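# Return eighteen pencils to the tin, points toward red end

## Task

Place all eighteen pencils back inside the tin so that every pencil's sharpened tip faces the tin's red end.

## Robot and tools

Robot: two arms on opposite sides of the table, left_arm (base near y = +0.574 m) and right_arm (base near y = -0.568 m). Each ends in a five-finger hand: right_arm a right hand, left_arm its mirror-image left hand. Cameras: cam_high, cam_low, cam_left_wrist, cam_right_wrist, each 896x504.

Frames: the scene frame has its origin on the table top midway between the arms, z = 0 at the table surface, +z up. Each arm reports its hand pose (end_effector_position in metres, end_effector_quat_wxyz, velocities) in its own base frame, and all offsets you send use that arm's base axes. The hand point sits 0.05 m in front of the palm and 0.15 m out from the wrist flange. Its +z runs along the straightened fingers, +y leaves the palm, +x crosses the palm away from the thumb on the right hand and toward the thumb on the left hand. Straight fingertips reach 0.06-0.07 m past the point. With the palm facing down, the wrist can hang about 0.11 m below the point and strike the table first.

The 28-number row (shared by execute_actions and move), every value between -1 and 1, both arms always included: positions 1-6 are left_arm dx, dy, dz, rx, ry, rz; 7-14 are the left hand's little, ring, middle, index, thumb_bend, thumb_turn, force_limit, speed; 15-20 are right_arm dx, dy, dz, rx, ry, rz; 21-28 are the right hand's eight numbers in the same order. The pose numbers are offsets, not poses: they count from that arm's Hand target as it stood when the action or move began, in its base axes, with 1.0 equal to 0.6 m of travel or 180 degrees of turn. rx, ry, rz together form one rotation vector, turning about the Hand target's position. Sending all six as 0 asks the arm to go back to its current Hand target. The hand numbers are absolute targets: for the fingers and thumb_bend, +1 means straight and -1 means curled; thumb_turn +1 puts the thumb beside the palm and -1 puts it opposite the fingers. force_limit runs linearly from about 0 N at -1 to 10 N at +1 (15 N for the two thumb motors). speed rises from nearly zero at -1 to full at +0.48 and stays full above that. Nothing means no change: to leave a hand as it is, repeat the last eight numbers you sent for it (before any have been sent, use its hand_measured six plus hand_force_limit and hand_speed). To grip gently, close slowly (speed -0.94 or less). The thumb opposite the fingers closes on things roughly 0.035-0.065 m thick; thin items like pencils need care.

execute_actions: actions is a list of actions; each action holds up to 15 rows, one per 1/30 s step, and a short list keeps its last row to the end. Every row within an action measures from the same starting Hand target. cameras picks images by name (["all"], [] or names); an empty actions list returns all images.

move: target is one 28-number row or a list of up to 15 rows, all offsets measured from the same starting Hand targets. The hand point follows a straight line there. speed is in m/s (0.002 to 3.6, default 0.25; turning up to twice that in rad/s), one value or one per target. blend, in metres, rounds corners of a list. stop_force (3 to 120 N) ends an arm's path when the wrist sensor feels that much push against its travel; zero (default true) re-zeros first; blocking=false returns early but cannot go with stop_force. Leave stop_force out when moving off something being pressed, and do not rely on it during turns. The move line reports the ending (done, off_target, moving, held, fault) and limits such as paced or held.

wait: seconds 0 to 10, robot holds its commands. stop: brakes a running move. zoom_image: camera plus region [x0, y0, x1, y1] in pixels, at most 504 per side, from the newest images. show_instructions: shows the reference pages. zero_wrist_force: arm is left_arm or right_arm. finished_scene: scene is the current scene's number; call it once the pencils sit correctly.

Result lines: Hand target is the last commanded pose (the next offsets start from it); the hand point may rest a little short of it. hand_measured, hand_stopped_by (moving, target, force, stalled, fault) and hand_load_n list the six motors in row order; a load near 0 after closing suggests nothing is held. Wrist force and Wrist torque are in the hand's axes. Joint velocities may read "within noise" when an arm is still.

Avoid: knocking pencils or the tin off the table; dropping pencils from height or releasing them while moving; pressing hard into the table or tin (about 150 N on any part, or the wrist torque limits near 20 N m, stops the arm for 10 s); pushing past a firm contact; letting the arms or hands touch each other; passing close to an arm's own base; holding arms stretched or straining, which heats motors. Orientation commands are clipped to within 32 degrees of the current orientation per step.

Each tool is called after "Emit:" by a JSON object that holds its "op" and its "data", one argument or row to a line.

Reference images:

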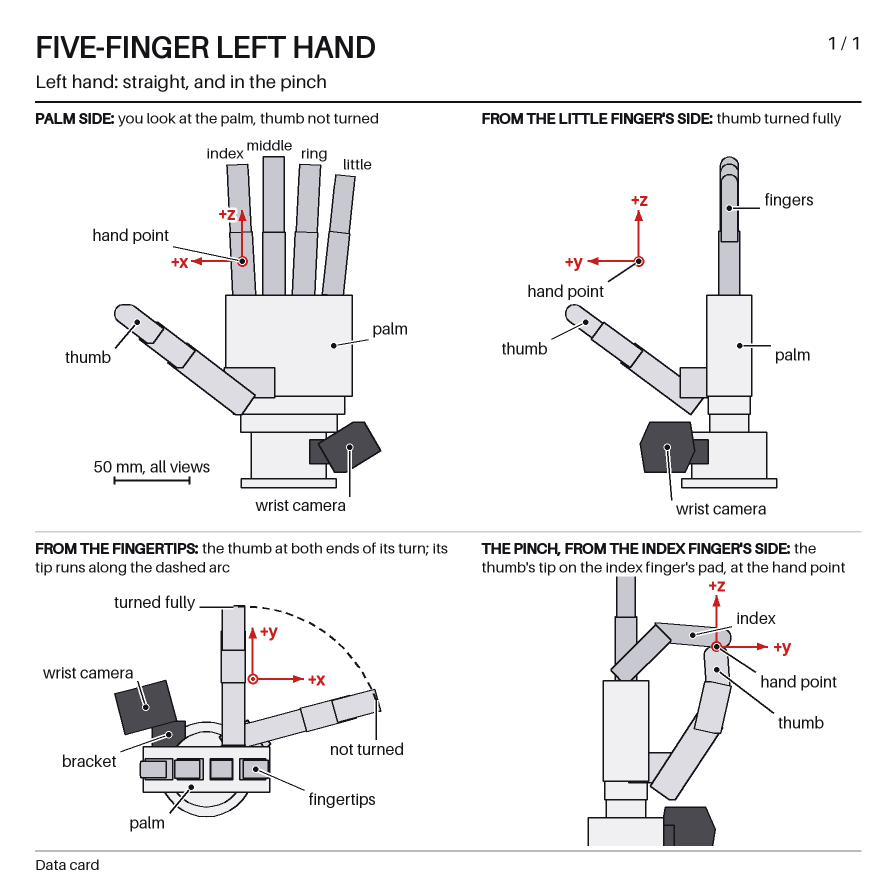

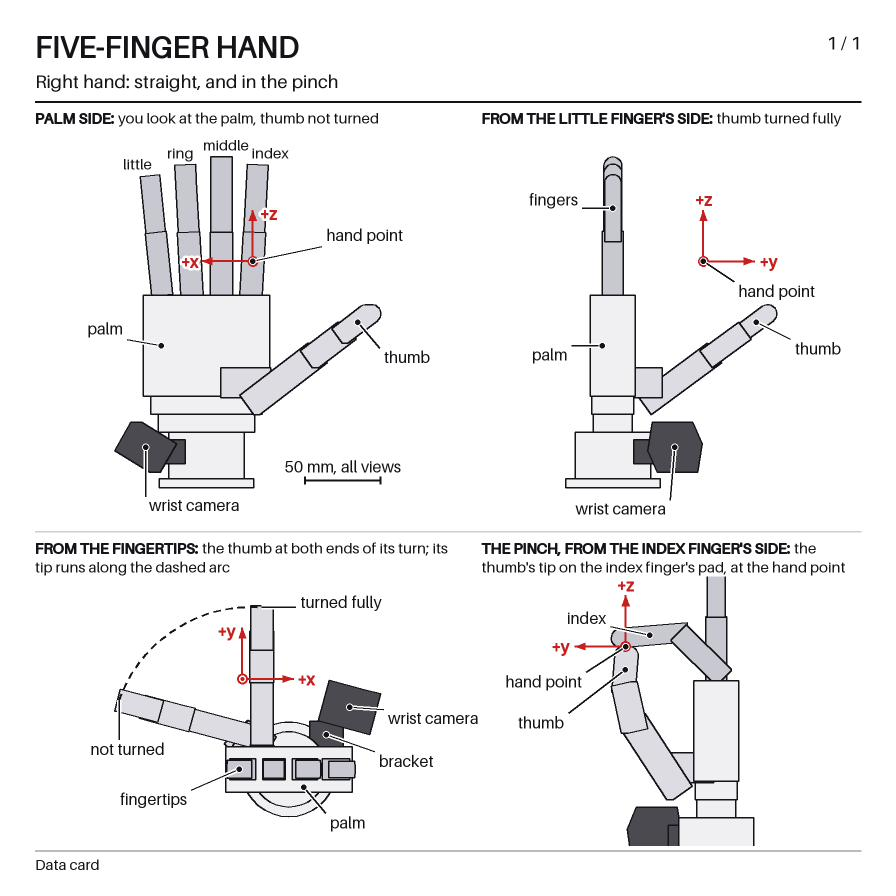

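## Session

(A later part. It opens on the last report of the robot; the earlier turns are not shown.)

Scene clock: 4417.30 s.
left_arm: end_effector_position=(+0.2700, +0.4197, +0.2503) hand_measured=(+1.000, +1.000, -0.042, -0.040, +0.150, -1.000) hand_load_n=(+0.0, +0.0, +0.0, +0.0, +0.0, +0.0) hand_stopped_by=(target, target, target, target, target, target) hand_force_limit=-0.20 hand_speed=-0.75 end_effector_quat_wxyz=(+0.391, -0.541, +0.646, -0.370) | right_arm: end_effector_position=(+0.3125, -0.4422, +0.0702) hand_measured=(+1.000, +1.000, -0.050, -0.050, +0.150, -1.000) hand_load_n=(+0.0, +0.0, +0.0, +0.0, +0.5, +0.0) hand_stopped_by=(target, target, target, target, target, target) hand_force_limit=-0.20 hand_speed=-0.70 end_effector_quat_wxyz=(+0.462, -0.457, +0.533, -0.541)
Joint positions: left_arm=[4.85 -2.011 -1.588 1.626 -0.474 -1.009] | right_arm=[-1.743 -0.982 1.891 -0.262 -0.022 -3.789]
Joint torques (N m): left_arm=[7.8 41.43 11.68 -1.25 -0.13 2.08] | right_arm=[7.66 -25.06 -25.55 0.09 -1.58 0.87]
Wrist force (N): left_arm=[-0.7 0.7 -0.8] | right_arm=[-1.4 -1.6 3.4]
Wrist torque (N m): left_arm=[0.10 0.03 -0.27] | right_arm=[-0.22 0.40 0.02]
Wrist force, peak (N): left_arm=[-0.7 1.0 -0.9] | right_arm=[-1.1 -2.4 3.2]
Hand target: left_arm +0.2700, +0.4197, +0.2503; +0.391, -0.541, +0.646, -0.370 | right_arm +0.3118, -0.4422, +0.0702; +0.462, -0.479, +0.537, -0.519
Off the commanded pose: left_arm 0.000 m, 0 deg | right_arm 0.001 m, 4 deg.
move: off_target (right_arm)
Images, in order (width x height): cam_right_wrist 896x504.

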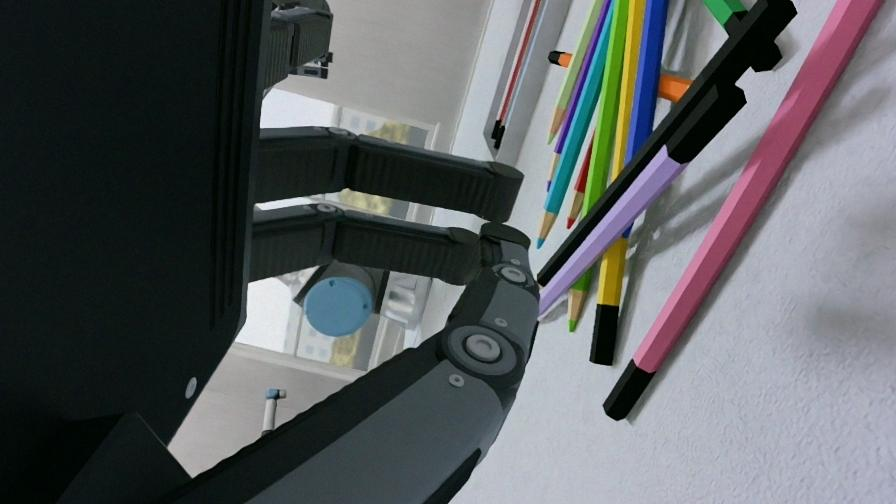

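Emit:
{"op": "move", "data": {
  "target": [
    [0,0,0,0,0,0,1,1,-0.04,-0.04,0.15,-1,-0.2,-0.75,0.0077,-0.0013,-0.05,-0.0321,0.009,-0.05,1,1,-0.05,-0.05,0.15,-1,-0.2,-0.7]
  ],
  "speed": 0.06,
  "cameras": ["cam_right_wrist"]
}}

Scene clock: 4441.13 s.
left_arm: end_effector_position=(+0.2700, +0.4197, +0.2503) hand_measured=(+1.000, +1.000, -0.042, -0.040, +0.150, -1.000) hand_load_n=(+0.0, +0.0, +0.0, +0.0, +0.0, +0.0) hand_stopped_by=(target, target, target, target, target, target) hand_force_limit=-0.20 hand_speed=-0.75 end_effector_quat_wxyz=(+0.391, -0.541, +0.646, -0.370) | right_arm: end_effector_position=(+0.3165, -0.4429, +0.0401) hand_measured=(+1.000, +1.000, -0.050, -0.050, +0.150, -1.000) hand_load_n=(+0.0, +0.0, +0.0, +0.0, +0.0, +0.0) hand_stopped_by=(target, target, target, target, target, target) hand_force_limit=-0.20 hand_speed=-0.70 end_effector_quat_wxyz=(+0.387, -0.465, +0.553, -0.573)
Joint positions: left_arm=[4.85 -2.011 -1.588 1.626 -0.474 -1.009] | right_arm=[-1.727 -1.074 2.066 -0.642 0.128 -3.594]
Joint torques (N m): left_arm=[7.94 41.2 11.69 -1.32 -0.13 2.21] | right_arm=[-8.13 -35.77 -18.58 1.24 -3.43 -0.93]
Wrist force (N): left_arm=[-0.5 0.9 -0.8] | right_arm=[-0.2 -2.0 2.9]
Wrist torque (N m): left_arm=[0.13 0.00 -0.26] | right_arm=[-0.20 0.21 0.10]
Wrist force, peak (N): left_arm=[-0.9 1.0 -0.8] | right_arm=[-1.2 -1.8 3.5]
Hand target: left_arm +0.2700, +0.4197, +0.2503; +0.391, -0.541, +0.646, -0.370 | right_arm +0.3165, -0.4430, +0.0402; +0.387, -0.465, +0.553, -0.573
Off the commanded pose: left_arm 0.000 m, 0 deg | right_arm 0.000 m, 0 deg.
move: done
Images, in order (width x height): cam_right_wrist 896x504.

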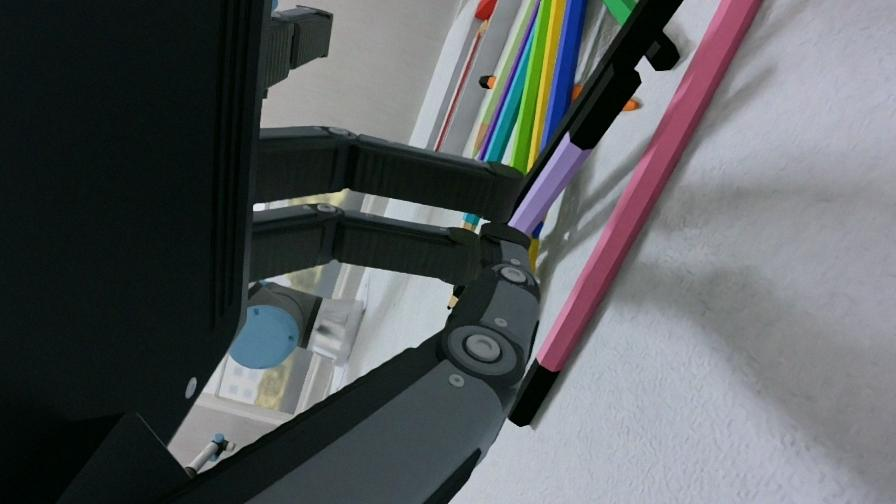

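Emit:
{"op": "move", "data": {
  "target": [
    [0,0,0,0,0,0,1,1,-0.04,-0.04,0.15,-1,-0.2,-0.75,0,0,-0.033,0,0,0,1,1,-0.05,-0.05,0.15,-1,-0.2,-0.7]
  ],
  "speed": 0.03
}}

Emit:
{"op": "move", "data": {
  "target": [
    [0,0,0,0,0,0,1,1,-0.04,-0.04,0.15,-1,-0.2,-0.75,0,0,-0.03,0,0,0,1,1,-0.05,-0.05,0.15,-1,-0.2,-0.7]
  ],
  "speed": 0.01,
  "stop_force": 3,
  "cameras": ["cam_right_wrist"]
}}

Emit:
{"op": "zoom_image", "data": {
  "camera": "cam_right_wrist",
  "region": [400, 100, 640, 300]
}}

Scene clock: 4450.73 s.
left_arm: end_effector_position=(+0.2700, +0.4197, +0.2503) hand_measured=(+1.000, +1.000, -0.042, -0.040, +0.150, -1.000) hand_load_n=(+0.0, +0.0, +0.0, +0.0, +0.5, +0.0) hand_stopped_by=(target, target, target, target, target, target) hand_force_limit=-0.20 hand_speed=-0.75 end_effector_quat_wxyz=(+0.391, -0.541, +0.646, -0.370) | right_arm: end_effector_position=(+0.3165, -0.4430, +0.0203) hand_measured=(+1.000, +1.000, -0.050, -0.050, +0.150, -1.000) hand_load_n=(+0.0, +0.0, +0.0, +0.0, +0.0, +0.0) hand_stopped_by=(target, target, target, target, target, target) hand_force_limit=-0.20 hand_speed=-0.70 end_effector_quat_wxyz=(+0.387, -0.465, +0.553, -0.573) end_effector_velocity=(+0.000, +0.000, +0.002) end_effector_angular_velocity=(-0.001, +0.000, +0.000)
Joint positions: left_arm=[4.85 -2.011 -1.588 1.626 -0.474 -1.009] | right_arm=[-1.727 -1.029 2.071 -0.692 0.128 -3.594]
Joint velocities: left_arm=[within noise] | right_arm=[0 -0.005 0.001 0.001 0 0.002]
Joint torques (N m): left_arm=[7.55 41.36 11.83 -1.18 -0.07 2.2] | right_arm=[-8.64 -38.59 2.8 0.93 -2.85 1.09]
Wrist force (N): left_arm=[-0.5 0.9 -0.7] | right_arm=[-0.5 -1.6 3.1]
Wrist torque (N m): left_arm=[0.13 0.00 -0.26] | right_arm=[-0.16 0.24 0.11]
Wrist force, peak (N): left_arm=[-0.6 1.1 -0.8] | right_arm=[-0.2 -2.5 3.1]
Hand target: left_arm +0.2700, +0.4197, +0.2503; +0.391, -0.541, +0.646, -0.370 | right_arm +0.3165, -0.4430, +0.0204; +0.387, -0.465, +0.553, -0.573
Off the commanded pose: left_arm 0.000 m, 0 deg | right_arm 0.000 m, 0 deg.
move: done

Scene clock: 4452.50 s.
left_arm: end_effector_position=(+0.2700, +0.4197, +0.2503) hand_measured=(+1.000, +1.000, -0.042, -0.040, +0.150, -1.000) hand_load_n=(+0.0, +0.0, +0.0, +0.0, +0.0, +0.0) hand_stopped_by=(target, target, target, target, target, target) hand_force_limit=-0.20 hand_speed=-0.75 end_effector_quat_wxyz=(+0.391, -0.541, +0.646, -0.370) | right_arm: end_effector_position=(+0.3165, -0.4430, +0.0108) hand_measured=(+1.000, +1.000, -0.050, -0.050, +0.150, -1.000) hand_load_n=(+0.0, +0.0, +0.0, +0.0, -1.0, +0.0) hand_stopped_by=(target, target, target, target, target, target) hand_force_limit=-0.20 hand_speed=-0.70 end_effector_quat_wxyz=(+0.387, -0.465, +0.553, -0.573)
Joint positions: left_arm=[4.85 -2.011 -1.588 1.626 -0.474 -1.009] | right_arm=[-1.727 -1.007 2.072 -0.715 0.128 -3.595]
Joint torques (N m): left_arm=[7.69 41.18 11.96 -1.29 -0.17 2.25] | right_arm=[-6.81 -37.6 -1.81 2.37 -2.62 0.47]
Wrist force (N): left_arm=[-0.4 0.8 -0.7] | right_arm=[-0.3 -3.4 3.0]
Wrist torque (N m): left_arm=[0.10 -0.01 -0.25] | right_arm=[-0.21 0.26 0.09]
Wrist force, peak (N): left_arm=[-0.6 1.1 -0.9] | right_arm=[0.4 -11.4 0.7]
Hand target: left_arm +0.2700, +0.4197, +0.2503; +0.391, -0.541, +0.646, -0.370 | right_arm +0.3165, -0.4430, +0.0108; +0.387, -0.465, +0.553, -0.573 (not the last commanded pose)
Off the commanded pose: left_arm 0.000 m, 0 deg | right_arm 0.008 m, 0 deg.
move: contact (right_arm)
Images, in order (width x height): cam_right_wrist 896x504.

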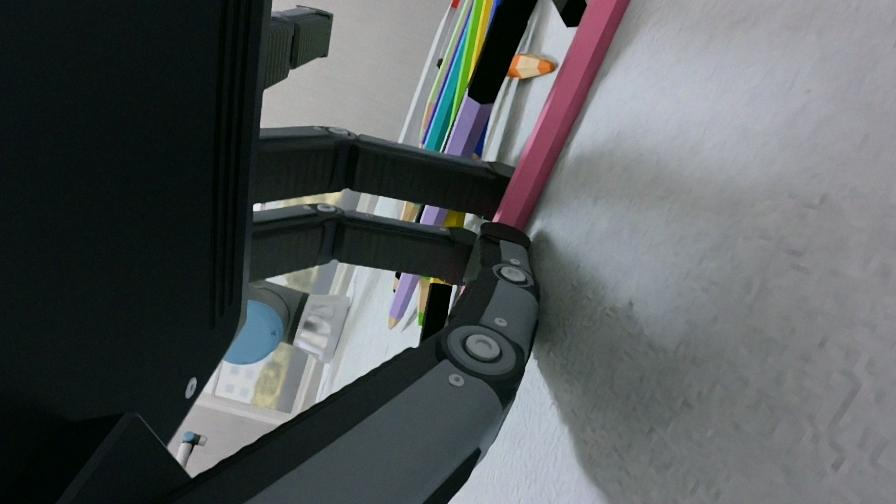

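Scaled by 2.100 from the camera's 896x504 image, which has a finer 1280x720 frame.

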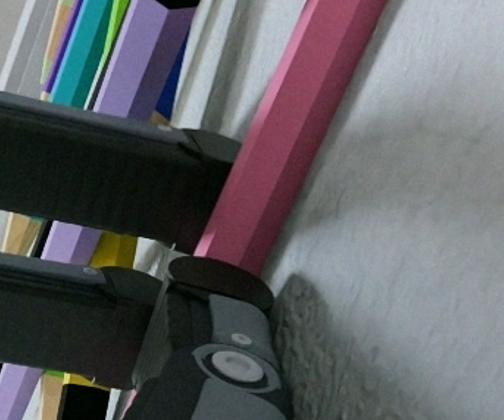

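Emit:
{"op": "move", "data": {
  "target": [
    [0,0,0,0,0,0,1,1,-0.04,-0.04,0.15,-1,-0.2,-0.75,0,0,-0.003,0,0,0,1,1,-0.05,-0.05,0.15,-1,-0.2,-0.7]
  ],
  "speed": 0.01
}}

Emit:
{"op": "move", "data": {
  "target": [
    [0,0,0,0,0,0,1,1,-0.04,-0.04,0.15,-1,-0.2,-0.75,0,0,0,0,0,0,1,1,-0.6,-0.6,0.15,-1,-0.75,-0.92]
  ]
}}

Emit:
{"op": "move", "data": {
  "target": [
    [0,0,0,0,0,0,1,1,-0.04,-0.04,0.15,-1,-0.2,-0.75,0,0,0.0,0,0,0,1,1,-0.65,-0.65,0.15,-1,-0.2,-0.92]
  ],
  "cameras": ["cam_right_wrist"]
}}

Scene clock: 4468.23 s.
left_arm: end_effector_position=(+0.2700, +0.4197, +0.2503) hand_measured=(+1.000, +1.000, -0.042, -0.040, +0.150, -1.000) hand_load_n=(+0.0, +0.0, +0.0, +0.0, +0.0, +0.0) hand_stopped_by=(target, target, target, target, target, target) hand_force_limit=-0.20 hand_speed=-0.75 end_effector_quat_wxyz=(+0.391, -0.541, +0.646, -0.370) | right_arm: end_effector_position=(+0.3164, -0.4431, +0.0090) hand_measured=(+1.000, +1.000, -0.050, -0.050, +0.148, -1.000) hand_load_n=(+0.0, +0.0, +1.5, +0.0, -8.5, -3.0) hand_stopped_by=(target, target, target, target, target, target) hand_force_limit=-0.20 hand_speed=-0.70 end_effector_quat_wxyz=(+0.387, -0.465, +0.553, -0.573)
Joint positions: left_arm=[4.85 -2.011 -1.588 1.626 -0.474 -1.009] | right_arm=[-1.727 -1.002 2.072 -0.72 0.128 -3.595]
Joint torques (N m): left_arm=[7.9 41.37 11.76 -1.25 -0.09 2.18] | right_arm=[0.74 -8.32 3.52 0.35 -1.9 0.58]
Wrist force (N): left_arm=[-0.6 0.9 -1.0] | right_arm=[14.4 -45.7 -10.8]
Wrist torque (N m): left_arm=[0.13 0.02 -0.26] | right_arm=[-0.41 0.68 -0.70]
Wrist force, peak (N): left_arm=[-0.7 1.1 -0.8] | right_arm=[14.3 -46.6 -10.6]
Hand target: left_arm +0.2700, +0.4197, +0.2503; +0.391, -0.541, +0.646, -0.370 | right_arm +0.3165, -0.4430, +0.0090; +0.387, -0.465, +0.553, -0.573
Off the commanded pose: left_arm 0.000 m, 0 deg | right_arm 0.000 m, 0 deg.
move: done

Scene clock: 4468.83 s.
left_arm: end_effector_position=(+0.2700, +0.4197, +0.2503) hand_measured=(+1.000, +1.000, -0.042, -0.040, +0.150, -1.000) hand_load_n=(+0.0, +0.0, +0.0, +0.0, +0.0, +0.0) hand_stopped_by=(target, target, target, target, target, target) hand_force_limit=-0.20 hand_speed=-0.75 end_effector_quat_wxyz=(+0.391, -0.541, +0.646, -0.370) | right_arm: end_effector_position=(+0.3165, -0.4430, +0.0090) hand_measured=(+1.000, +1.000, -0.050, -0.124, +0.148, -1.000) hand_load_n=(+0.0, +0.0, +1.5, +1.5, -8.0, -3.5) hand_stopped_by=(target, target, force, force, target, target) hand_force_limit=-0.75 hand_speed=-0.92 end_effector_quat_wxyz=(+0.387, -0.465, +0.553, -0.573)
Joint positions: left_arm=[4.85 -2.011 -1.588 1.626 -0.474 -1.009] | right_arm=[-1.727 -1.002 2.072 -0.72 0.128 -3.595]
Joint torques (N m): left_arm=[7.8 41.39 11.92 -1.28 -0.09 2.17] | right_arm=[2.59 -5.93 15.7 2.84 -1.13 1.38]
Wrist force (N): left_arm=[-0.4 0.9 -0.7] | right_arm=[14.9 -46.7 -10.1]
Wrist torque (N m): left_arm=[0.11 0.00 -0.26] | right_arm=[-0.35 0.70 -0.68]
Wrist force, peak (N): left_arm=[-0.5 0.7 -1.1] | right_arm=[15.0 -47.6 -10.0]
Hand target: left_arm +0.2700, +0.4197, +0.2503; +0.391, -0.541, +0.646, -0.370 | right_arm +0.3165, -0.4430, +0.0090; +0.387, -0.465, +0.553, -0.573
Off the commanded pose: left_arm 0.000 m, 0 deg | right_arm 0.000 m, 0 deg.
move: done

Scene clock: 4469.33 s.
left_arm: end_effector_position=(+0.2700, +0.4197, +0.2503) hand_measured=(+1.000, +1.000, -0.042, -0.040, +0.150, -1.000) hand_load_n=(+0.0, +0.0, -0.5, +0.0, +0.0, +0.0) hand_stopped_by=(target, target, target, target, target, target) hand_force_limit=-0.20 hand_speed=-0.75 end_effector_quat_wxyz=(+0.391, -0.541, +0.646, -0.370) | right_arm: end_effector_position=(+0.3165, -0.4430, +0.0090) hand_measured=(+1.000, +1.000, -0.056, -0.144, +0.148, -1.000) hand_load_n=(+0.0, +0.0, +5.0, +4.0, -8.0, -3.5) hand_stopped_by=(target, target, force, force, target, target) hand_force_limit=-0.20 hand_speed=-0.92 end_effector_quat_wxyz=(+0.387, -0.465, +0.553, -0.573)
Joint positions: left_arm=[4.85 -2.011 -1.588 1.626 -0.474 -1.009] | right_arm=[-1.727 -1.002 2.072 -0.719 0.128 -3.595]
Joint torques (N m): left_arm=[7.23 41.35 11.9 -1.33 -0.05 2.16] | right_arm=[4.26 -4.52 16.39 3.23 -0.51 1.3]
Wrist force (N): left_arm=[-0.5 0.8 -0.8] | right_arm=[16.6 -50.4 -5.4]
Wrist torque (N m): left_arm=[0.12 0.00 -0.26] | right_arm=[-0.33 0.66 -0.67]
Wrist force, peak (N): left_arm=[-0.5 1.0 -0.9] | right_arm=[16.7 -50.6 -5.4]
Hand target: left_arm +0.2700, +0.4197, +0.2503; +0.391, -0.541, +0.646, -0.370 | right_arm +0.3165, -0.4430, +0.0090; +0.387, -0.465, +0.553, -0.573
Off the commanded pose: left_arm 0.000 m, 0 deg | right_arm 0.000 m, 0 deg.
move: done
Images, in order (width x height): cam_right_wrist 896x504.

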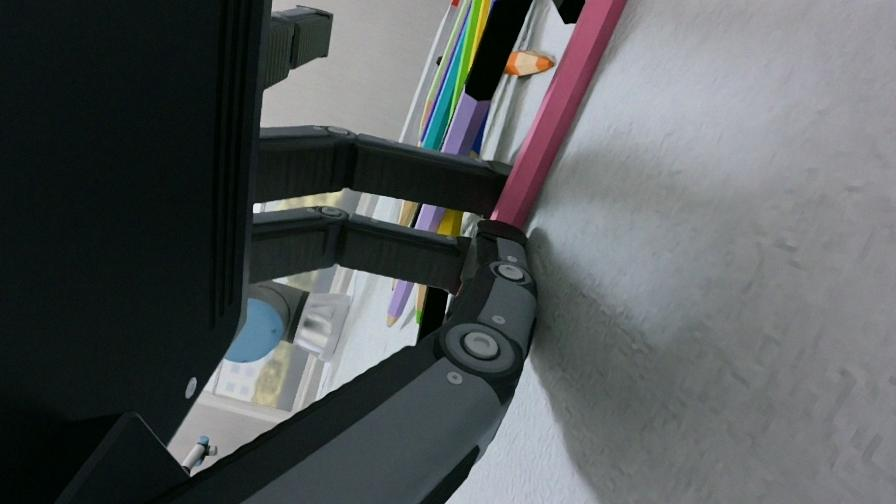

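Emit:
{"op": "move", "data": {
  "target": [
    [0,0,0,0,0,0,1,1,-0.04,-0.04,0.15,-1,-0.2,-0.75,0,0,0.003,0,0,0,1,1,-0.65,-0.65,0.15,-1,-0.2,-0.92]
  ],
  "speed": 0.01
}}

Emit:
{"op": "move", "data": {
  "target": [
    [0,0,0,0,0,0,1,1,-0.04,-0.04,0.15,-1,-0.2,-0.75,0,0,0.0,0,0,0,1,1,-0.7,-0.7,0.15,-1,-0.2,-0.92]
  ],
  "cameras": ["cam_right_wrist"]
}}

Scene clock: 4475.83 s.
left_arm: end_effector_position=(+0.2700, +0.4197, +0.2503) hand_measured=(+1.000, +1.000, -0.042, -0.040, +0.150, -1.000) hand_load_n=(+0.0, +0.0, +0.0, +0.0, +0.0, +0.0) hand_stopped_by=(target, target, target, target, target, target) hand_force_limit=-0.20 hand_speed=-0.75 end_effector_quat_wxyz=(+0.391, -0.541, +0.646, -0.370) | right_arm: end_effector_position=(+0.3165, -0.4428, +0.0108) hand_measured=(+1.000, +1.000, -0.056, -0.144, +0.150, -1.000) hand_load_n=(+0.0, -0.5, +1.0, +0.0, -1.0, +0.0) hand_stopped_by=(target, target, force, force, target, target) hand_force_limit=-0.20 hand_speed=-0.92 end_effector_quat_wxyz=(+0.387, -0.465, +0.553, -0.573)
Joint positions: left_arm=[4.85 -2.011 -1.588 1.626 -0.474 -1.009] | right_arm=[-1.727 -1.007 2.073 -0.715 0.128 -3.594]
Joint torques (N m): left_arm=[7.59 41.28 12 -1.34 -0.15 2.15] | right_arm=[6.96 -33.86 -14.34 2.2 2.08 -0.68]
Wrist force (N): left_arm=[-0.4 0.8 -0.7] | right_arm=[0.2 -3.9 3.9]
Wrist torque (N m): left_arm=[0.10 -0.01 -0.25] | right_arm=[-0.20 0.24 0.11]
Wrist force, peak (N): left_arm=[-0.6 1.0 -1.0] | right_arm=[16.8 -50.5 -5.4]
Hand target: left_arm +0.2700, +0.4197, +0.2503; +0.391, -0.541, +0.646, -0.370 | right_arm +0.3165, -0.4430, +0.0108; +0.387, -0.465, +0.553, -0.573
Off the commanded pose: left_arm 0.000 m, 0 deg | right_arm 0.000 m, 0 deg.
move: done

Scene clock: 4476.33 s.
left_arm: end_effector_position=(+0.2700, +0.4197, +0.2503) hand_measured=(+1.000, +1.000, -0.042, -0.040, +0.150, -1.000) hand_load_n=(+0.0, -0.5, +0.0, +0.0, +0.5, +0.0) hand_stopped_by=(target, target, target, target, target, target) hand_force_limit=-0.20 hand_speed=-0.75 end_effector_quat_wxyz=(+0.391, -0.541, +0.646, -0.370) | right_arm: end_effector_position=(+0.3165, -0.4430, +0.0108) hand_measured=(+1.000, +1.000, -0.076, -0.172, +0.150, -1.000) hand_load_n=(+0.0, +0.0, +4.0, +5.5, +0.5, -0.5) hand_stopped_by=(target, target, force, force, target, target) hand_force_limit=-0.20 hand_speed=-0.92 end_effector_quat_wxyz=(+0.387, -0.465, +0.553, -0.573)
Joint positions: left_arm=[4.85 -2.011 -1.588 1.626 -0.474 -1.009] | right_arm=[-1.727 -1.007 2.072 -0.715 0.128 -3.595]
Joint torques (N m): left_arm=[7.51 41.27 12.02 -1.31 -0.17 2.27] | right_arm=[2.65 -32.11 -22.97 -0.29 2.12 -1.06]
Wrist force (N): left_arm=[-0.6 0.7 -0.8] | right_arm=[-0.9 -12.8 5.4]
Wrist torque (N m): left_arm=[0.10 0.02 -0.26] | right_arm=[-0.50 0.27 -0.05]
Wrist force, peak (N): left_arm=[-0.8 1.1 -0.9] | right_arm=[-0.4 -13.5 5.7]
Hand target: left_arm +0.2700, +0.4197, +0.2503; +0.391, -0.541, +0.646, -0.370 | right_arm +0.3165, -0.4430, +0.0108; +0.387, -0.465, +0.553, -0.573
Off the commanded pose: left_arm 0.000 m, 0 deg | right_arm 0.000 m, 0 deg.
move: done
Images, in order (width x height): cam_right_wrist 896x504.

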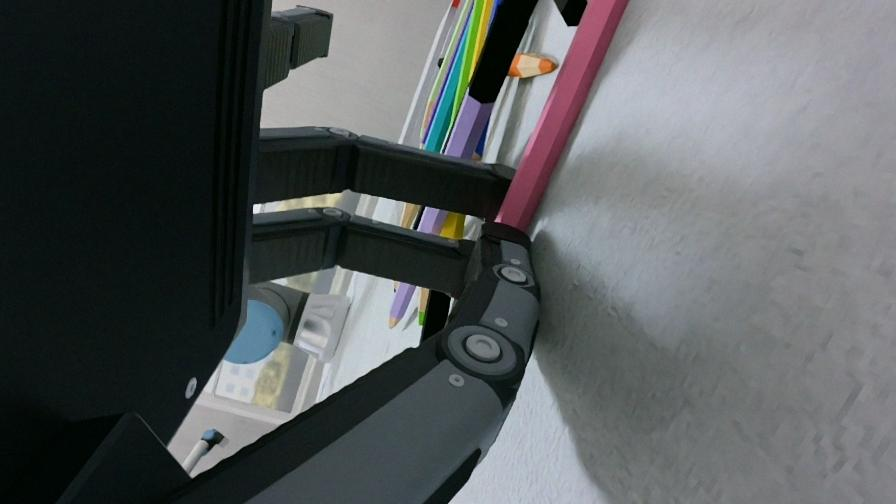

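Emit:
{"op": "move", "data": {
  "target": [
    [0,0,0,0,0,0,1,1,-0.04,-0.04,0.15,-1,-0.2,-0.75,0,0,0.0035,0,0,0,1,1,-0.7,-0.7,0.15,-1,-0.2,-0.92]
  ],
  "speed": 0.01,
  "cameras": ["cam_right_wrist"]
}}

Emit:
{"op": "zoom_image", "data": {
  "camera": "cam_right_wrist",
  "region": [400, 100, 640, 300]
}}

Scene clock: 4481.70 s.
left_arm: end_effector_position=(+0.2700, +0.4197, +0.2503) hand_measured=(+1.000, +1.000, -0.042, -0.040, +0.150, -1.000) hand_load_n=(+0.0, +0.0, +0.0, +0.0, +0.5, +0.0) hand_stopped_by=(target, target, target, target, target, target) hand_force_limit=-0.20 hand_speed=-0.75 end_effector_quat_wxyz=(+0.391, -0.541, +0.646, -0.370) | right_arm: end_effector_position=(+0.3165, -0.4430, +0.0129) hand_measured=(+1.000, +1.000, -0.076, -0.172, +0.150, -1.000) hand_load_n=(+0.0, +0.0, +0.0, +4.5, +2.5, -1.5) hand_stopped_by=(target, target, force, force, target, target) hand_force_limit=-0.20 hand_speed=-0.92 end_effector_quat_wxyz=(+0.387, -0.465, +0.553, -0.573)
Joint positions: left_arm=[4.85 -2.011 -1.588 1.626 -0.474 -1.009] | right_arm=[-1.727 -1.012 2.072 -0.71 0.128 -3.594]
Joint torques (N m): left_arm=[7.64 41.22 12.22 -1.3 -0.01 2.2] | right_arm=[-7.52 -30.57 -23.21 2.24 1.32 -0.65]
Wrist force (N): left_arm=[-0.5 0.8 -0.8] | right_arm=[-0.7 -2.1 3.2]
Wrist torque (N m): left_arm=[0.11 0.00 -0.25] | right_arm=[-0.25 0.29 0.12]
Wrist force, peak (N): left_arm=[-0.5 1.1 -1.1] | right_arm=[-1.1 -13.0 5.4]
Hand target: left_arm +0.2700, +0.4197, +0.2503; +0.391, -0.541, +0.646, -0.370 | right_arm +0.3165, -0.4430, +0.0129; +0.387, -0.465, +0.553, -0.573
Off the commanded pose: left_arm 0.000 m, 0 deg | right_arm 0.000 m, 0 deg.
move: done
Images, in order (width x height): cam_right_wrist 896x504.

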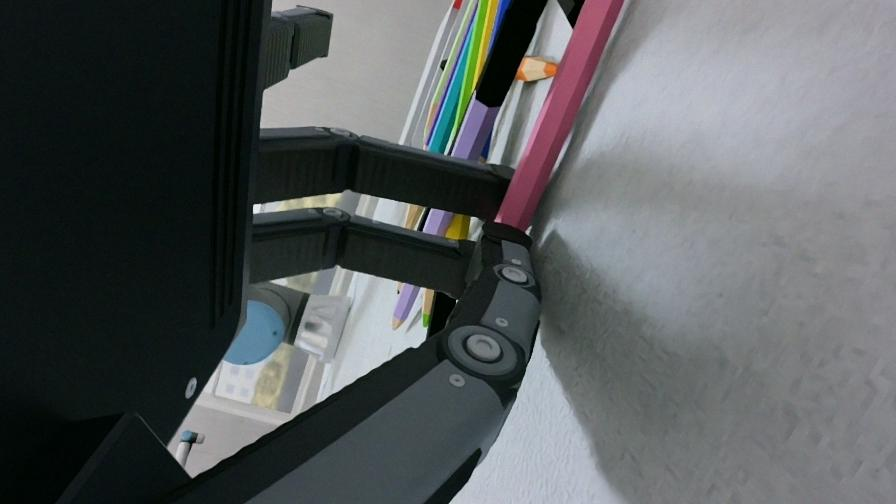

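Scaled by 2.100 from the camera's 896x504 image, which has a finer 1280x720 frame.

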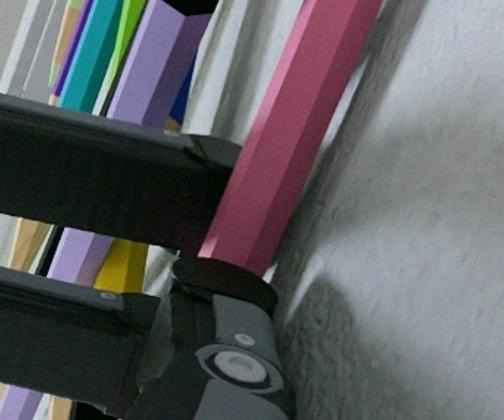

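Emit:
{"op": "move", "data": {
  "target": [
    [0,0,0,0,0,0,1,1,-0.04,-0.04,0.15,-1,-0.2,-0.75,0,0,0.0,0,0,0,1,1,-0.75,-0.75,0.15,-1,-0.1,-0.92]
  ]
}}

Emit:
{"op": "move", "data": {
  "target": [
    [0,0,0,0,0,0,1,1,-0.04,-0.04,0.15,-1,-0.2,-0.75,0,0,0.012,0,0,0,1,1,-0.75,-0.75,0.15,-1,-0.1,-0.92]
  ],
  "speed": 0.02,
  "cameras": ["cam_right_wrist"]
}}

Scene clock: 4491.20 s.
left_arm: end_effector_position=(+0.2700, +0.4197, +0.2503) hand_measured=(+1.000, +1.000, -0.042, -0.040, +0.150, -1.000) hand_load_n=(+0.0, +0.0, +0.0, +0.0, +0.0, +0.0) hand_stopped_by=(target, target, target, target, target, target) hand_force_limit=-0.20 hand_speed=-0.75 end_effector_quat_wxyz=(+0.391, -0.541, +0.646, -0.370) | right_arm: end_effector_position=(+0.3165, -0.4430, +0.0129) hand_measured=(+1.000, +1.000, -0.134, -0.172, +0.152, -1.000) hand_load_n=(+0.0, +0.0, +5.0, +6.5, +4.5, +2.0) hand_stopped_by=(target, target, force, force, target, target) hand_force_limit=-0.10 hand_speed=-0.92 end_effector_quat_wxyz=(+0.387, -0.465, +0.553, -0.573)
Joint positions: left_arm=[4.85 -2.011 -1.588 1.626 -0.474 -1.009] | right_arm=[-1.727 -1.011 2.072 -0.71 0.128 -3.595]
Joint torques (N m): left_arm=[7.42 41 12.11 -1.27 -0.11 2.18] | right_arm=[-6.6 -21.51 -21.01 0.02 -2.61 -1.01]
Wrist force (N): left_arm=[-0.5 0.6 -0.8] | right_arm=[-1.0 -2.1 3.2]
Wrist torque (N m): left_arm=[0.07 0.01 -0.25] | right_arm=[-0.25 0.32 0.11]
Wrist force, peak (N): left_arm=[-0.7 0.9 -1.1] | right_arm=[-0.9 -2.4 3.5]
Hand target: left_arm +0.2700, +0.4197, +0.2503; +0.391, -0.541, +0.646, -0.370 | right_arm +0.3165, -0.4430, +0.0129; +0.387, -0.465, +0.553, -0.573
Off the commanded pose: left_arm 0.000 m, 0 deg | right_arm 0.000 m, 0 deg.
move: done

Scene clock: 4491.93 s.
left_arm: end_effector_position=(+0.2700, +0.4197, +0.2503) hand_measured=(+1.000, +1.000, -0.042, -0.040, +0.150, -1.000) hand_load_n=(-0.5, +0.0, +0.0, +0.0, +0.0, +0.0) hand_stopped_by=(target, target, target, target, target, target) hand_force_limit=-0.20 hand_speed=-0.75 end_effector_quat_wxyz=(+0.391, -0.541, +0.646, -0.370) | right_arm: end_effector_position=(+0.3165, -0.4430, +0.0202) hand_measured=(+1.000, +1.000, -0.134, -0.172, +0.152, -1.000) hand_load_n=(+0.0, +0.0, +4.5, +6.5, +4.5, +1.5) hand_stopped_by=(target, target, force, force, target, target) hand_force_limit=-0.10 hand_speed=-0.92 end_effector_quat_wxyz=(+0.387, -0.465, +0.553, -0.573)
Joint positions: left_arm=[4.85 -2.011 -1.588 1.626 -0.474 -1.009] | right_arm=[-1.727 -1.028 2.071 -0.692 0.128 -3.595]
Joint torques (N m): left_arm=[7.37 41.23 12.36 -1.28 -0.08 2.23] | right_arm=[-7.05 -21.65 -23.81 1.28 -2.76 -0.92]
Wrist force (N): left_arm=[-0.3 1.0 -0.8] | right_arm=[-1.2 -2.0 3.2]
Wrist torque (N m): left_arm=[0.14 -0.03 -0.25] | right_arm=[-0.24 0.33 0.06]
Wrist force, peak (N): left_arm=[-0.5 1.1 -0.9] | right_arm=[-1.0 -2.3 3.3]
Hand target: left_arm +0.2700, +0.4197, +0.2503; +0.391, -0.541, +0.646, -0.370 | right_arm +0.3165, -0.4430, +0.0201; +0.387, -0.465, +0.553, -0.573
Off the commanded pose: left_arm 0.000 m, 0 deg | right_arm 0.000 m, 0 deg.
move: done
Images, in order (width x height): cam_right_wrist 896x504.

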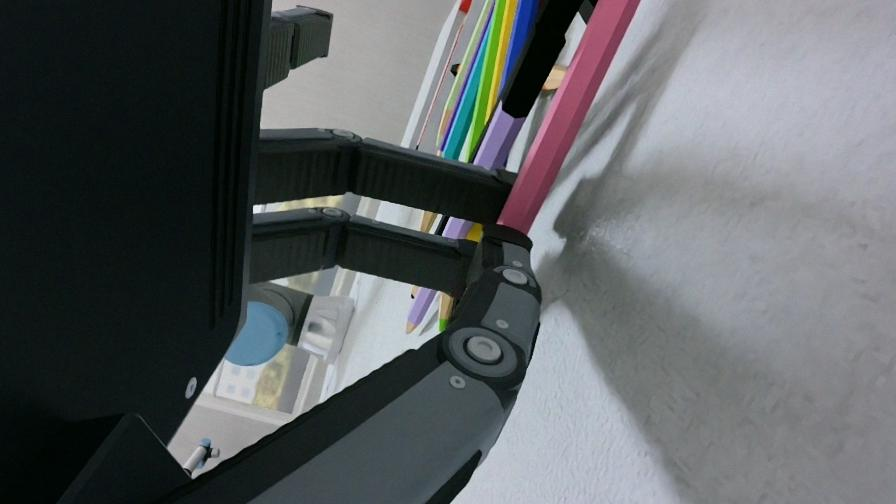

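Emit:
{"op": "move", "data": {
  "target": [
    [0,0,0,0,0,0,1,1,-0.04,-0.04,0.15,-1,-0.2,-0.75,-0.025,0.007,0.01,0,0,0,1,1,-0.75,-0.75,0.15,-1,-0.1,-0.92],
    [0,0,0,0,0,0,1,1,-0.04,-0.04,0.15,-1,-0.2,-0.75,-0.025,0.007,0.17,0,0,0,1,1,-0.75,-0.75,0.15,-1,-0.1,-0.92]
  ],
  "speed": [0.04,0.1],
  "blend": [0.005,0],
  "cameras": ["cam_right_wrist","cam_high"]
}}

Emit:
{"op": "zoom_image", "data": {
  "camera": "cam_high",
  "region": [290, 260, 430, 420]
}}

Scene clock: 4501.87 s.
left_arm: end_effector_position=(+0.2700, +0.4197, +0.2503) hand_measured=(+1.000, +1.000, -0.042, -0.040, +0.150, -1.000) hand_load_n=(+0.0, +0.0, +0.0, +0.0, +0.0, +0.0) hand_stopped_by=(target, target, target, target, target, target) hand_force_limit=-0.20 hand_speed=-0.75 end_effector_quat_wxyz=(+0.391, -0.541, +0.646, -0.370) | right_arm: end_effector_position=(+0.3015, -0.4388, +0.1221) hand_measured=(+1.000, +1.000, -0.134, -0.172, +0.152, -1.000) hand_load_n=(+0.0, +0.0, +5.0, +6.5, +4.5, +2.0) hand_stopped_by=(target, target, force, force, target, target) hand_force_limit=-0.10 hand_speed=-0.92 end_effector_quat_wxyz=(+0.387, -0.465, +0.553, -0.573)
Joint positions: left_arm=[4.85 -2.011 -1.588 1.626 -0.474 -1.009] | right_arm=[-1.768 -1.217 2.004 -0.282 0.09 -3.75]
Joint torques (N m): left_arm=[7.47 41.36 12.44 -1.36 -0.14 2.2] | right_arm=[8.32 -33.06 -23.6 -0.14 1.51 0.87]
Wrist force (N): left_arm=[-0.6 0.7 -0.8] | right_arm=[-0.7 -2.6 3.0]
Wrist torque (N m): left_arm=[0.10 0.02 -0.26] | right_arm=[-0.34 0.29 0.12]
Wrist force, peak (N): left_arm=[-0.4 1.3 -0.7] | right_arm=[-0.7 -3.4 3.0]
Hand target: left_arm +0.2700, +0.4197, +0.2503; +0.391, -0.541, +0.646, -0.370 | right_arm +0.3015, -0.4388, +0.1221; +0.387, -0.465, +0.553, -0.573
Off the commanded pose: left_arm 0.000 m, 0 deg | right_arm 0.000 m, 0 deg.
move: done
Images, in order (width x height): cam_high 896x504, cam_right_wrist 896x504.

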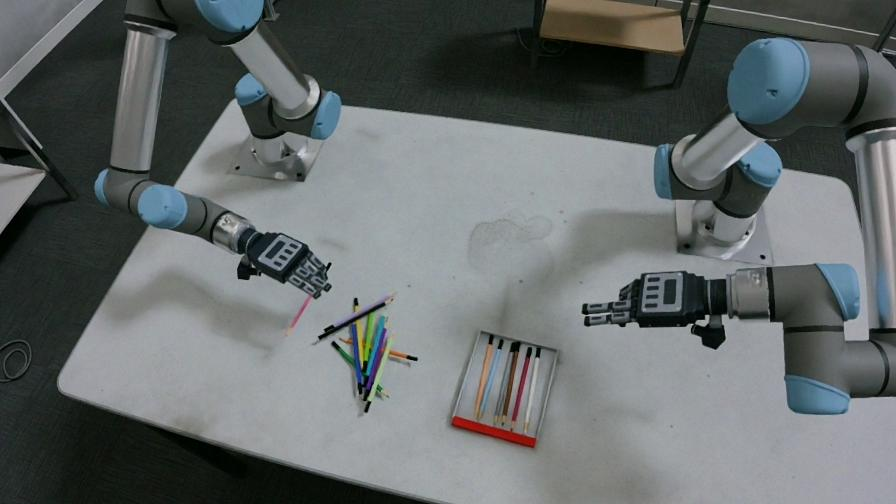

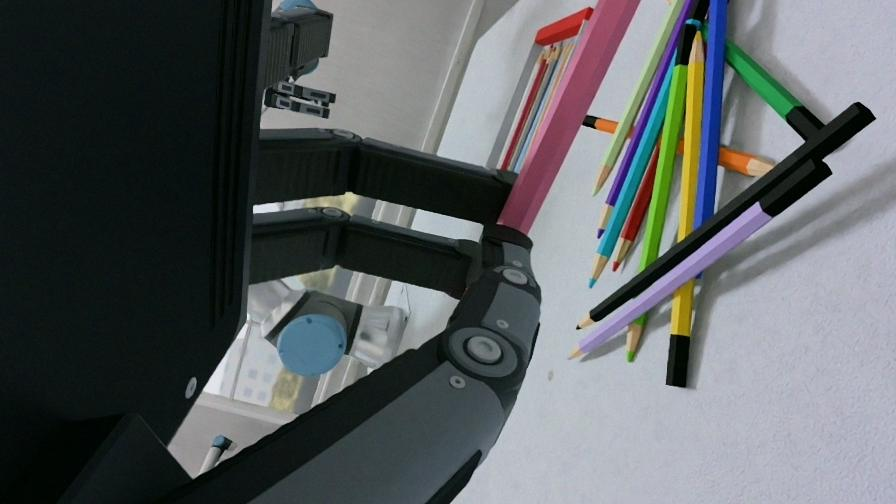

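Scaled by 3.150 from the camera's 896x504 image, which has a finer 1280x720 frame.

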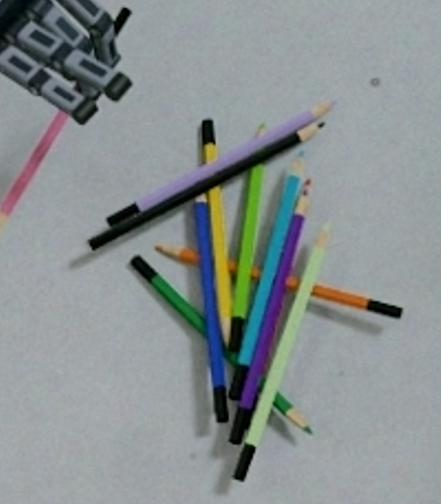

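Emit:
{"op": "move", "data": {
  "target": [
    [0,0,0,0,0,0,1,1,-0.04,-0.04,0.15,-1,-0.2,-0.75,0.6168,-0.0952,-0.055,0.0121,0.0679,0.0539,1,1,-0.75,-0.75,0.15,-1,-0.1,-0.92]
  ],
  "speed": 0.2,
  "cameras": ["cam_right_wrist","cam_high"]
}}

Emit:
{"op": "zoom_image", "data": {
  "camera": "cam_high",
  "region": [440, 320, 580, 460]
}}

Scene clock: 4532.03 s.
left_arm: end_effector_position=(+0.2700, +0.4197, +0.2503) hand_measured=(+1.000, +1.000, -0.042, -0.040, +0.150, -1.000) hand_load_n=(+0.0, +0.0, +0.0, +0.0, +0.0, +0.0) hand_stopped_by=(target, target, target, target, target, target) hand_force_limit=-0.20 hand_speed=-0.75 end_effector_quat_wxyz=(+0.391, -0.541, +0.646, -0.370) | right_arm: end_effector_position=(+0.6715, -0.4959, +0.0891) hand_measured=(+1.000, +1.000, -0.134, -0.172, +0.152, -1.000) hand_load_n=(+0.0, +0.0, +4.5, +6.0, +4.5, +1.5) hand_stopped_by=(target, target, force, force, target, target) hand_force_limit=-0.10 hand_speed=-0.92 end_effector_quat_wxyz=(-0.382, +0.561, -0.560, +0.475)
Joint positions: left_arm=[4.85 -2.011 -1.588 1.626 -0.474 -1.009] | right_arm=[-1.041 -0.704 1.048 0.077 0.681 -3.585]
Joint torques (N m): left_arm=[7.22 41.48 12.27 -1.31 -0.02 2.22] | right_arm=[5.93 -40.4 -33.15 1.37 -0.75 0.77]
Wrist force (N): left_arm=[-0.4 0.9 -0.7] | right_arm=[-1.4 -2.7 2.6]
Wrist torque (N m): left_arm=[0.12 0.00 -0.26] | right_arm=[-0.36 0.35 0.16]
Wrist force, peak (N): left_arm=[-0.8 1.2 -0.7] | right_arm=[-1.5 -3.1 4.5]
Hand target: left_arm +0.2700, +0.4197, +0.2503; +0.391, -0.541, +0.646, -0.370 | right_arm +0.6715, -0.4959, +0.0891; -0.382, +0.561, -0.560, +0.475
Off the commanded pose: left_arm 0.000 m, 0 deg | right_arm 0.000 m, 0 deg.
move: done
Images, in order (width x height): cam_high 896x504, cam_right_wrist 896x504.

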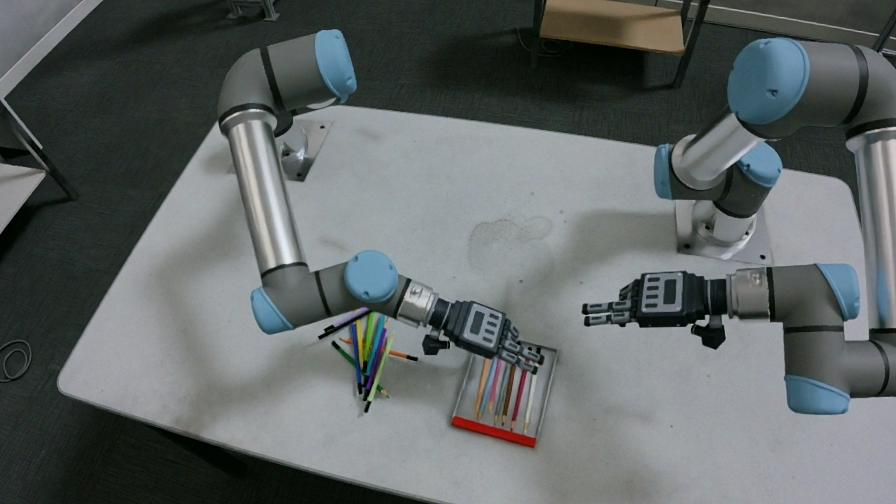

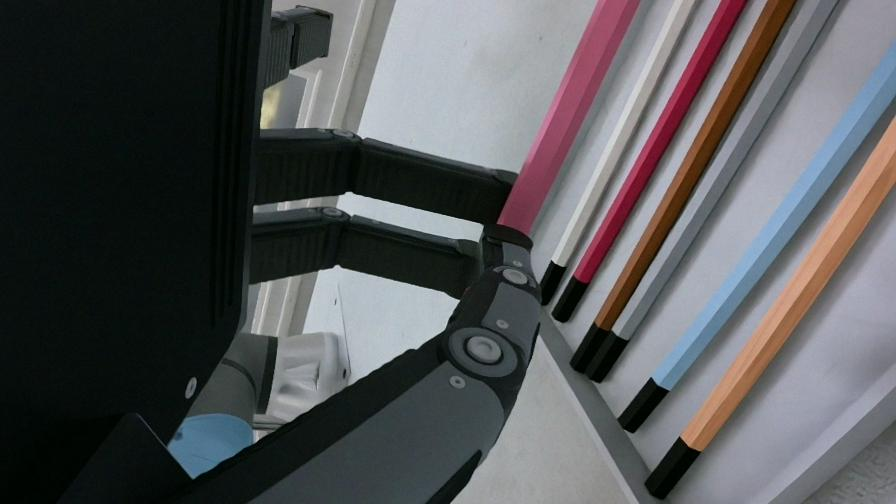

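Scaled by 3.600 from the camera's 896x504 image, which has a finer 1280x720 frame.

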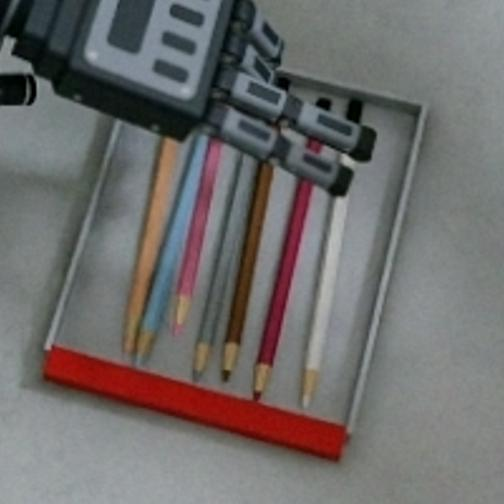

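Emit:
{"op": "move", "data": {
  "target": [
    [0,0,0,0,0,0,1,1,-0.04,-0.04,0.15,-1,-0.2,-0.75,0.0003,0.01,-0.08,0.0332,-0.0027,0,1,1,-0.75,-0.75,0.15,-1,-0.1,-0.92]
  ],
  "speed": 0.1
}}

Emit:
{"op": "move", "data": {
  "target": [
    [0,0,0,0,0,0,1,1,-0.04,-0.04,0.15,-1,-0.2,-0.75,0,0,-0.0317,0,0,0,1,1,-0.75,-0.75,0.15,-1,-0.1,-0.92]
  ],
  "speed": 0.015,
  "stop_force": 4,
  "cameras": ["cam_right_wrist","cam_high"]
}}

Emit:
{"op": "zoom_image", "data": {
  "camera": "cam_high",
  "region": [440, 320, 580, 460]
}}

Scene clock: 4557.63 s.
left_arm: end_effector_position=(+0.2700, +0.4197, +0.2503) hand_measured=(+1.000, +1.000, -0.042, -0.040, +0.150, -1.000) hand_load_n=(+0.0, +0.0, +0.0, +0.0, +0.0, +0.0) hand_stopped_by=(target, target, target, target, target, target) hand_force_limit=-0.20 hand_speed=-0.75 end_effector_quat_wxyz=(+0.391, -0.541, +0.646, -0.370) | right_arm: end_effector_position=(+0.6717, -0.4899, +0.0411) hand_measured=(+1.000, +1.000, -0.134, -0.172, +0.152, -1.000) hand_load_n=(+0.0, +0.0, +4.5, +6.0, +4.5, +2.0) hand_stopped_by=(target, target, force, force, target, target) hand_force_limit=-0.10 hand_speed=-0.92 end_effector_quat_wxyz=(-0.413, +0.538, -0.583, +0.447) end_effector_velocity=(+0.000, -0.001, +0.003) end_effector_angular_velocity=(-0.006, +0.001, -0.002)
Joint positions: left_arm=[4.85 -2.011 -1.588 1.626 -0.474 -1.009] | right_arm=[-1.048 -0.635 1.058 0.019 0.65 -3.501]
Joint velocities: left_arm=[within noise] | right_arm=[0 -0.005 0 0.004 0.004 -0.004]
Joint torques (N m): left_arm=[7.49 41.13 12.24 -1.27 -0.08 2.23] | right_arm=[2.47 -59.46 -17.04 1.42 1.98 -0.95]
Wrist force (N): left_arm=[-0.6 1.0 -0.9] | right_arm=[-1.9 -2.6 2.8]
Wrist torque (N m): left_arm=[0.15 0.02 -0.27] | right_arm=[-0.32 0.37 0.00]
Wrist force, peak (N): left_arm=[-0.5 0.9 -1.2] | right_arm=[-1.0 -4.0 2.4]
Hand target: left_arm +0.2700, +0.4197, +0.2503; +0.391, -0.541, +0.646, -0.370 | right_arm +0.6717, -0.4899, +0.0411; -0.413, +0.538, -0.583, +0.447
Off the commanded pose: left_arm 0.000 m, 0 deg | right_arm 0.000 m, 0 deg.
move: done

Scene clock: 4559.77 s.
left_arm: end_effector_position=(+0.2700, +0.4197, +0.2503) hand_measured=(+1.000, +1.000, -0.042, -0.040, +0.150, -1.000) hand_load_n=(+0.0, +0.0, +0.0, +0.0, +0.0, +0.0) hand_stopped_by=(target, target, target, target, target, target) hand_force_limit=-0.20 hand_speed=-0.75 end_effector_quat_wxyz=(+0.391, -0.541, +0.646, -0.370) | right_arm: end_effector_position=(+0.6717, -0.4899, +0.0270) hand_measured=(+1.000, +1.000, -0.134, -0.172, +0.150, -1.000) hand_load_n=(+0.0, -0.5, +3.5, +4.5, +3.0, +1.5) hand_stopped_by=(target, target, force, force, target, target) hand_force_limit=-0.10 hand_speed=-0.92 end_effector_quat_wxyz=(-0.413, +0.538, -0.583, +0.447)
Joint positions: left_arm=[4.85 -2.011 -1.588 1.626 -0.474 -1.009] | right_arm=[-1.048 -0.619 1.066 -0.005 0.65 -3.501]
Joint torques (N m): left_arm=[7.31 40.74 12.24 -1.25 -0.12 2.16] | right_arm=[-0.76 -58.8 -32.66 -1.16 2.2 0.34]
Wrist force (N): left_arm=[-0.5 0.9 -0.8] | right_arm=[-1.9 -2.9 2.4]
Wrist torque (N m): left_arm=[0.12 0.01 -0.26] | right_arm=[-0.29 0.34 0.00]
Wrist force, peak (N): left_arm=[-0.5 1.1 -1.1] | right_arm=[-3.1 -10.4 1.1]
Hand target: left_arm +0.2700, +0.4197, +0.2503; +0.391, -0.541, +0.646, -0.370 | right_arm +0.6717, -0.4899, +0.0270; -0.413, +0.538, -0.583, +0.447 (not the last commanded pose)
Off the commanded pose: left_arm 0.000 m, 0 deg | right_arm 0.005 m, 0 deg.
move: contact (right_arm)
Images, in order (width x height): cam_high 896x504, cam_right_wrist 896x504.

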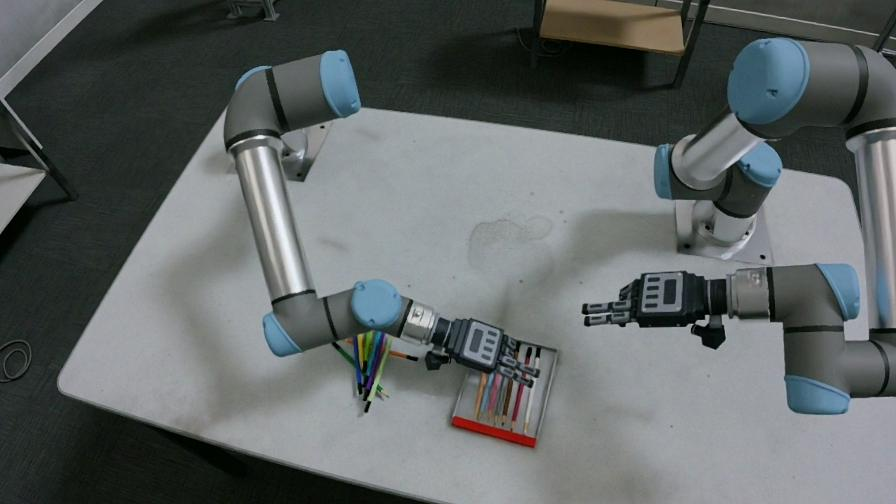

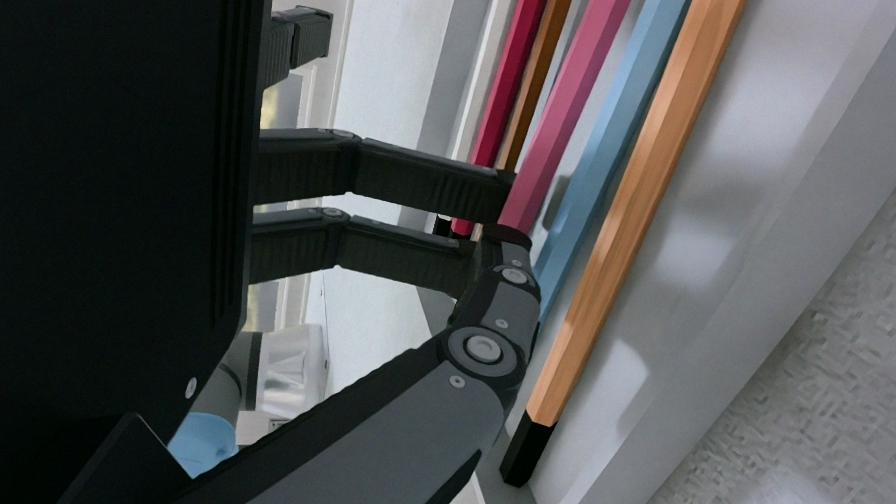

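Scaled by 3.600 from the camera's 896x504 image, which has a finer 1280x720 frame.

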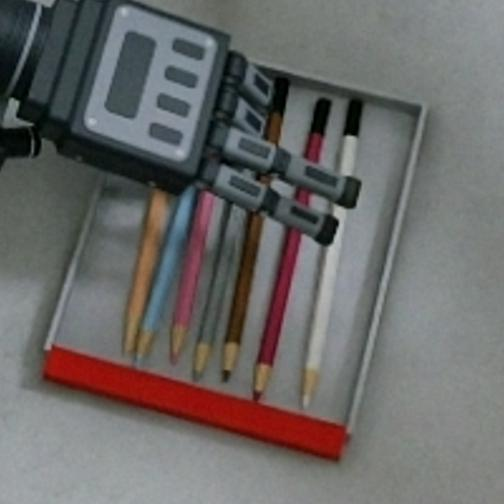

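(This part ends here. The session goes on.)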